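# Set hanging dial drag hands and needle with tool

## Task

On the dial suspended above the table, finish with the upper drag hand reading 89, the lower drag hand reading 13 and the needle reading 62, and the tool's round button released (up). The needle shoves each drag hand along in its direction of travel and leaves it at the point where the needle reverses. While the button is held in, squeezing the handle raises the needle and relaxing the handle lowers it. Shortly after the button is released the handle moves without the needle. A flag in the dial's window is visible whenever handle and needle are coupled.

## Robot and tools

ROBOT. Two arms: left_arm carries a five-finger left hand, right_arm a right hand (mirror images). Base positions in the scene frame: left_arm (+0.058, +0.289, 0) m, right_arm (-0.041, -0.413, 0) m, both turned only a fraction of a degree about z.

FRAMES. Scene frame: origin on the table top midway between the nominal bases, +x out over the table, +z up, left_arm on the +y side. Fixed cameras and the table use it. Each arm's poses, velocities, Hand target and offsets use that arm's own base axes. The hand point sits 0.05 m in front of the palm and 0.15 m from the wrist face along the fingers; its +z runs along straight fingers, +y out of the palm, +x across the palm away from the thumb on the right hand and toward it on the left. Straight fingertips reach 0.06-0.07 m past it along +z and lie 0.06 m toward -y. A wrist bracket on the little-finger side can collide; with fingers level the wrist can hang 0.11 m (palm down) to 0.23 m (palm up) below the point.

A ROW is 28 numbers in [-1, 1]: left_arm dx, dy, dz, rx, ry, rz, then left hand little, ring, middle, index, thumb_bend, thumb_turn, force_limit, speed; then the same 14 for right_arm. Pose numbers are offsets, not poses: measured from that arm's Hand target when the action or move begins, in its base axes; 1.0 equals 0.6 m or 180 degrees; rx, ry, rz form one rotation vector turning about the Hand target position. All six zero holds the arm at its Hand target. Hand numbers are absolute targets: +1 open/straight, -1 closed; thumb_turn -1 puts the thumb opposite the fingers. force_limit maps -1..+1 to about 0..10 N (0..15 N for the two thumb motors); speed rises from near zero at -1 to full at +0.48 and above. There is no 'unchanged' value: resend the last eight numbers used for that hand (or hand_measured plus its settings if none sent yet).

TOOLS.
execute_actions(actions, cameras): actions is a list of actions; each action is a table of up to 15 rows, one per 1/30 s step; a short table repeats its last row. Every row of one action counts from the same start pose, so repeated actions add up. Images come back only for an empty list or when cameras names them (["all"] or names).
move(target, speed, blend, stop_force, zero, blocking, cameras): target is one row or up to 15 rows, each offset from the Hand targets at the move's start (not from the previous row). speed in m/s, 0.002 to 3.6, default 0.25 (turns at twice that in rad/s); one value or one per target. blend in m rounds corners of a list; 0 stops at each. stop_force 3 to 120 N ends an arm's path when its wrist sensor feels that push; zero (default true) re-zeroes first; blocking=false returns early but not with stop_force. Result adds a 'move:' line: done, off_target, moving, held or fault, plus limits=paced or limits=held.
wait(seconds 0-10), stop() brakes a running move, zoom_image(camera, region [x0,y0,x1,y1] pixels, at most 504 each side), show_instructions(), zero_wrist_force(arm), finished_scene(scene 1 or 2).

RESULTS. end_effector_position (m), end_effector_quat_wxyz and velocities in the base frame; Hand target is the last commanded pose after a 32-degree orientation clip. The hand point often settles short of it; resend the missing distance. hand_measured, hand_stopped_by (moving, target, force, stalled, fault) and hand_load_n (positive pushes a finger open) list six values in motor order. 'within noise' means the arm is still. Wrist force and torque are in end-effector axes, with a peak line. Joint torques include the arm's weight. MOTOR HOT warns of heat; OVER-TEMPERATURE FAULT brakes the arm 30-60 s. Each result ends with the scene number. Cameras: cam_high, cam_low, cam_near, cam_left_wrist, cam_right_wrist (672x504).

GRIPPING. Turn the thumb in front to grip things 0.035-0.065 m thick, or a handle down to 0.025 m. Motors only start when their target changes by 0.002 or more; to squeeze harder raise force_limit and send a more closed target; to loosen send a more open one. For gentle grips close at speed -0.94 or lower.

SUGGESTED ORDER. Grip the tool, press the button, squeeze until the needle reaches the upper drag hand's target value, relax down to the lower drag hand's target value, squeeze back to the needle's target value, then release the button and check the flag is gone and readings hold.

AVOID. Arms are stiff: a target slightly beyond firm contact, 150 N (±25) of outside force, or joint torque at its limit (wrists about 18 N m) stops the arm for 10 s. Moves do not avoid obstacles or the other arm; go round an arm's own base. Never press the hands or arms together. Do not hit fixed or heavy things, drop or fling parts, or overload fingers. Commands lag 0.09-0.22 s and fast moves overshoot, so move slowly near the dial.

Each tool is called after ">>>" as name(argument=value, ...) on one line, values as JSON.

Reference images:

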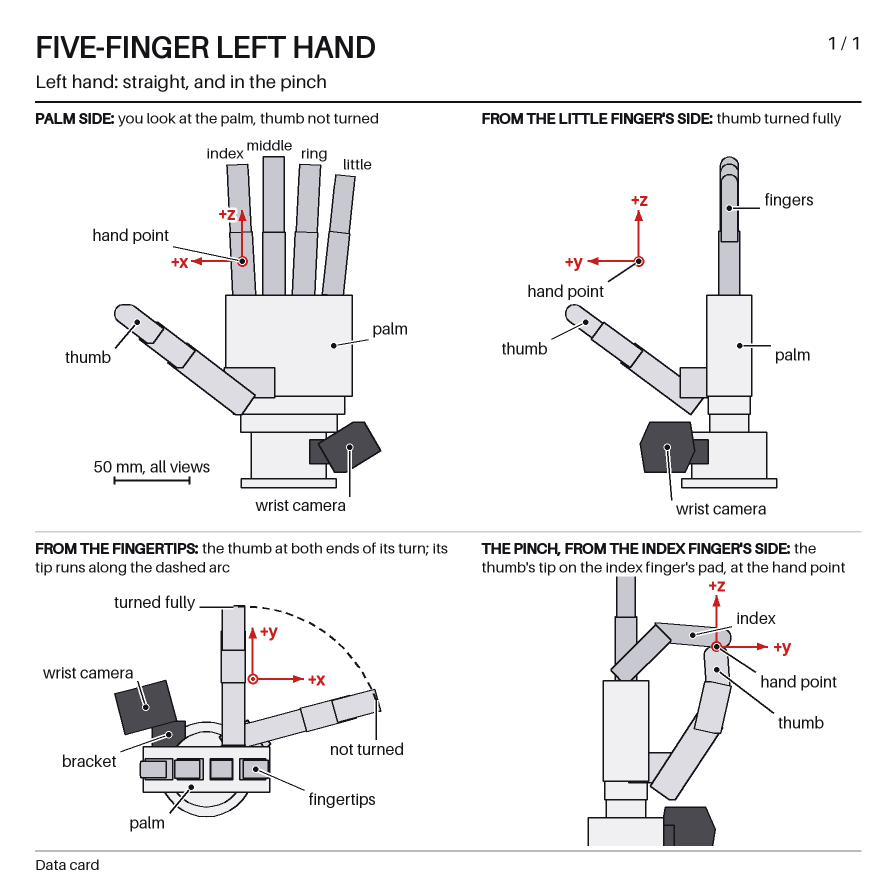

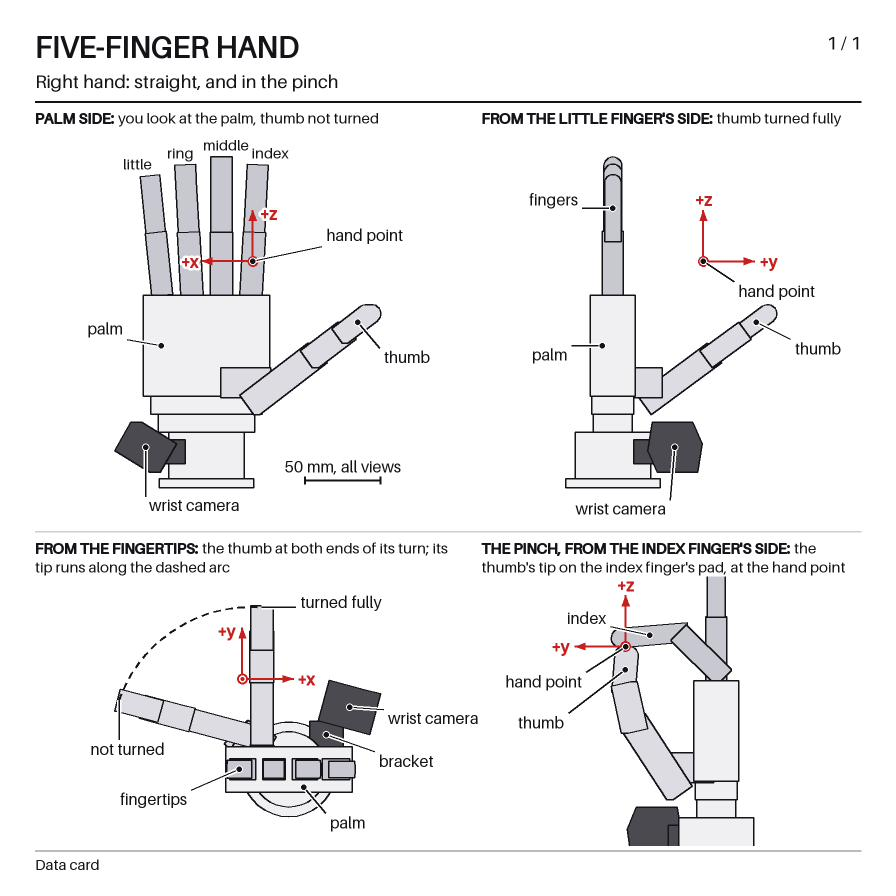

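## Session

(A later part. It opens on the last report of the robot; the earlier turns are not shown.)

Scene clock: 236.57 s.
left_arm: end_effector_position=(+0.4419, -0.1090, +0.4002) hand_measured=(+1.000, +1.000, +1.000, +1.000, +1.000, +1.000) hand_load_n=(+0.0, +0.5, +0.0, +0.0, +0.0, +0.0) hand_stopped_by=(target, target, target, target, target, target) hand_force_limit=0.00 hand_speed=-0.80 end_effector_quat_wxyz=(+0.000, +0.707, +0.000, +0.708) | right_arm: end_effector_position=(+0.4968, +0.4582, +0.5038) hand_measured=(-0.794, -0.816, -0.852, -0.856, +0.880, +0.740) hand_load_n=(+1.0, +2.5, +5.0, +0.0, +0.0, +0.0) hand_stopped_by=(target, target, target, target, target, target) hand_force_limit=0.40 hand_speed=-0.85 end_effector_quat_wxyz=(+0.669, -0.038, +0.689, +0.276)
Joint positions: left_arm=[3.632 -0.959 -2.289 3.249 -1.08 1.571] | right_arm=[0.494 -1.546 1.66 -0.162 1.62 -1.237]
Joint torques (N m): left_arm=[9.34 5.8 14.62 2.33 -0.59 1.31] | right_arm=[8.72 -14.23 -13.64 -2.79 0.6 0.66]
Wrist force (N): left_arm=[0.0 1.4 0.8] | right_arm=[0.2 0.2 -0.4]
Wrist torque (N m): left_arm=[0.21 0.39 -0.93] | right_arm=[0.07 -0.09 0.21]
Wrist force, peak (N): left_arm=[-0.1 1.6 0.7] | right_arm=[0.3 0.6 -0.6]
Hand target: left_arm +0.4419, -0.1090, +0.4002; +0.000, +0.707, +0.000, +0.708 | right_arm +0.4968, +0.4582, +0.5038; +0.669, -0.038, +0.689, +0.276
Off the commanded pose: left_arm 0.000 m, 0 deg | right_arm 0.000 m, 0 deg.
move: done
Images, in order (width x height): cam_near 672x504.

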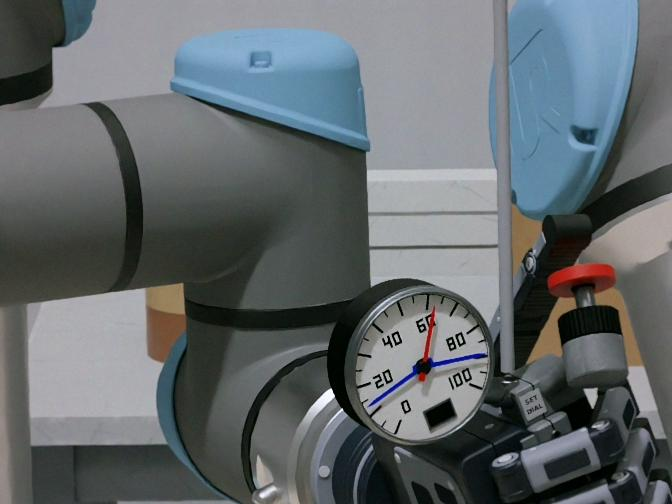

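>>> move(target=[[0,0,0,0,0,0,1,1,1,1,1,1,0,-0.8,0,0,0,0,0,0,-0.70,-0.73,-0.77,-0.82,0.95,0.74,0.0,-0.8],[0,0,0,0,0,0,1,1,1,1,1,1,0,-0.8,0,0,0,0,0,0,1,1,1,1,1,0.78,0.0,-0.3]], speed=0.05, cameras=["cam_near","cam_right_wrist"])

>>> zoom_image(camera="cam_near", region=[340, 290, 490, 440])

Scene clock: 239.33 s.
left_arm: end_effector_position=(+0.4419, -0.1090, +0.4002) hand_measured=(+1.000, +1.000, +1.000, +1.000, +1.000, +1.000) hand_load_n=(+0.0, +0.0, +0.0, +0.0, +0.0, +0.0) hand_stopped_by=(target, target, target, target, target, target) hand_force_limit=0.00 hand_speed=-0.80 end_effector_quat_wxyz=(+0.000, +0.707, +0.000, +0.708) | right_arm: end_effector_position=(+0.4968, +0.4582, +0.5038) hand_measured=(+1.000, +1.000, +1.000, +1.000, +1.000, +0.780) hand_load_n=(+0.0, +0.0, +0.0, +0.0, +0.0, +0.0) hand_stopped_by=(target, target, target, target, target, target) hand_force_limit=0.00 hand_speed=-0.30 end_effector_quat_wxyz=(+0.669, -0.038, +0.689, +0.276)
Joint positions: left_arm=[3.632 -0.959 -2.289 3.249 -1.08 1.571] | right_arm=[0.494 -1.546 1.66 -0.162 1.62 -1.237]
Joint torques (N m): left_arm=[8.87 4.7 15.4 2.32 -0.45 1.23] | right_arm=[7.64 -13.66 -15.05 -2.85 0.47 0.32]
Wrist force (N): left_arm=[0.1 1.4 0.5] | right_arm=[0.7 0.1 -0.6]
Wrist torque (N m): left_arm=[0.21 0.38 -0.92] | right_arm=[0.11 -0.09 0.26]
Wrist force, peak (N): left_arm=[0.2 1.8 0.5] | right_arm=[1.1 0.0 -0.5]
Hand target: left_arm +0.4419, -0.1090, +0.4002; +0.000, +0.707, +0.000, +0.708 | right_arm +0.4968, +0.4582, +0.5038; +0.669, -0.038, +0.689, +0.276
Off the commanded pose: left_arm 0.000 m, 0 deg | right_arm 0.000 m, 0 deg.
move: done
camera_calibration:
cam_right_wrist: T_world_to_cam=[[-0.401484, 0.909734, 0.105808, -0.267919], [-0.468313, -0.3032, 0.829911, -0.0444981], [0.787079, 0.283645, 0.54777, -0.683348], [0, 0, 0, 1]] pos_world=[0.409445, 0.424072, 0.439595]
Images, in order (width x height): cam_near 672x504, cam_right_wrist 672x504.

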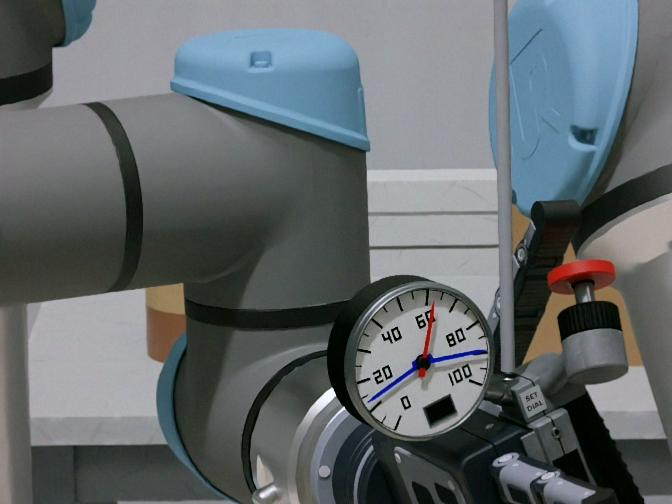

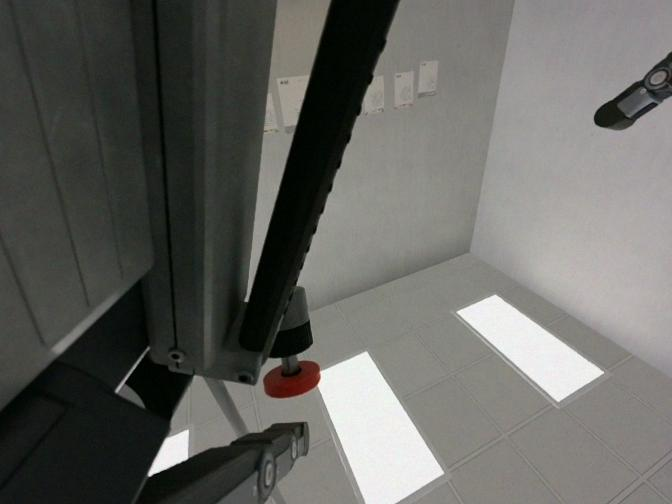

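Scaled by 3.360.

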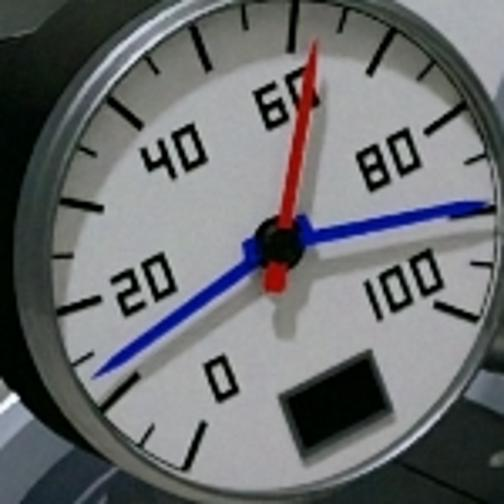

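>>> move(target=[[0,0,0,0,0,0,1,1,1,1,1,1,0,-0.8,0.0042,-0.0085,-0.0033,0,0,0,1,1,1,1,1,0.78,0,-0.3],[0,0,0,0,0,0,1,1,1,1,1,1,0,-0.8,-0.191,-0.102,-0.0137,0,0,0,1,1,1,1,1,0.78,0,-0.3]], speed=0.08, cameras=["cam_near","cam_high"])

>>> zoom_image(camera="cam_near", region=[340, 280, 490, 430])

Scene clock: 242.40 s.
left_arm: end_effector_position=(+0.4419, -0.1090, +0.4002) hand_measured=(+1.000, +1.000, +1.000, +1.000, +1.000, +1.000) hand_load_n=(+0.0, +0.0, +0.0, +0.0, +0.0, +0.0) hand_stopped_by=(target, target, target, target, target, target) hand_force_limit=0.00 hand_speed=-0.80 end_effector_quat_wxyz=(+0.000, +0.707, +0.000, +0.708) | right_arm: end_effector_position=(+0.3821, +0.3971, +0.4955) hand_measured=(+1.000, +1.000, +1.000, +1.000, +1.000, +0.780) hand_load_n=(+0.0, +0.0, +0.0, +0.0, +0.0, +0.0) hand_stopped_by=(target, target, target, target, target, target) hand_force_limit=0.00 hand_speed=-0.30 end_effector_quat_wxyz=(+0.669, -0.038, +0.689, +0.276)
Joint positions: left_arm=[3.632 -0.959 -2.289 3.249 -1.08 1.571] | right_arm=[0.496 -1.857 1.949 -0.139 1.621 -1.237]
Joint torques (N m): left_arm=[9.52 5.44 15.16 2.23 -0.49 1.3] | right_arm=[-5.86 -0.88 -34.91 -3.96 -0.52 -0.86]
Wrist force (N): left_arm=[0.0 1.5 0.6] | right_arm=[0.7 0.2 -0.5]
Wrist torque (N m): left_arm=[0.22 0.39 -0.93] | right_arm=[0.08 -0.09 0.25]
Wrist force, peak (N): left_arm=[0.2 1.8 0.6] | right_arm=[0.7 0.3 -1.2]
Hand target: left_arm +0.4419, -0.1090, +0.4002; +0.000, +0.707, +0.000, +0.708 | right_arm +0.3822, +0.3970, +0.4956; +0.669, -0.038, +0.689, +0.276
Off the commanded pose: left_arm 0.000 m, 0 deg | right_arm 0.000 m, 0 deg.
move: done
Images, in order (width x height): cam_high 672x504, cam_near 672x504.

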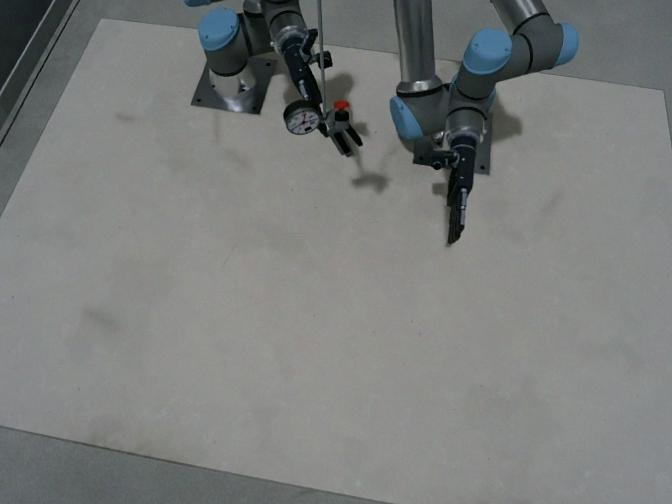

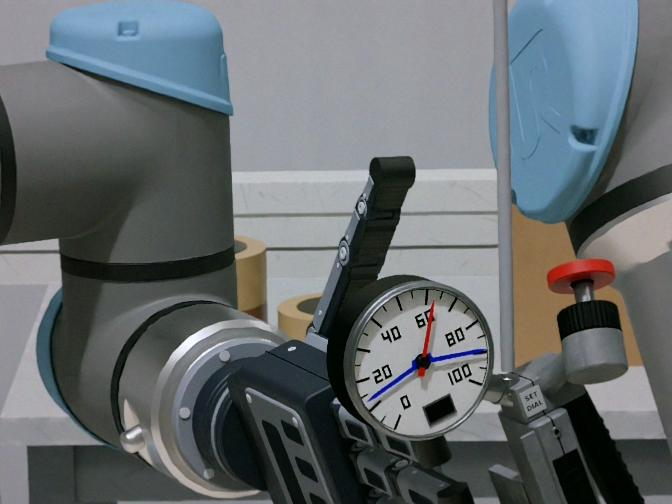

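Scaled by 3.360.

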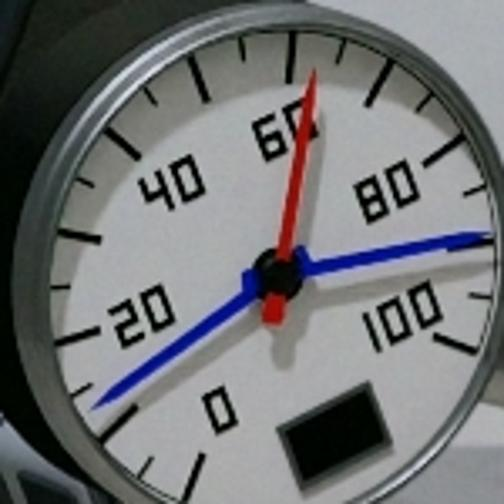

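>>> finished_scene(scene=1)

The scene is finished: the task was done.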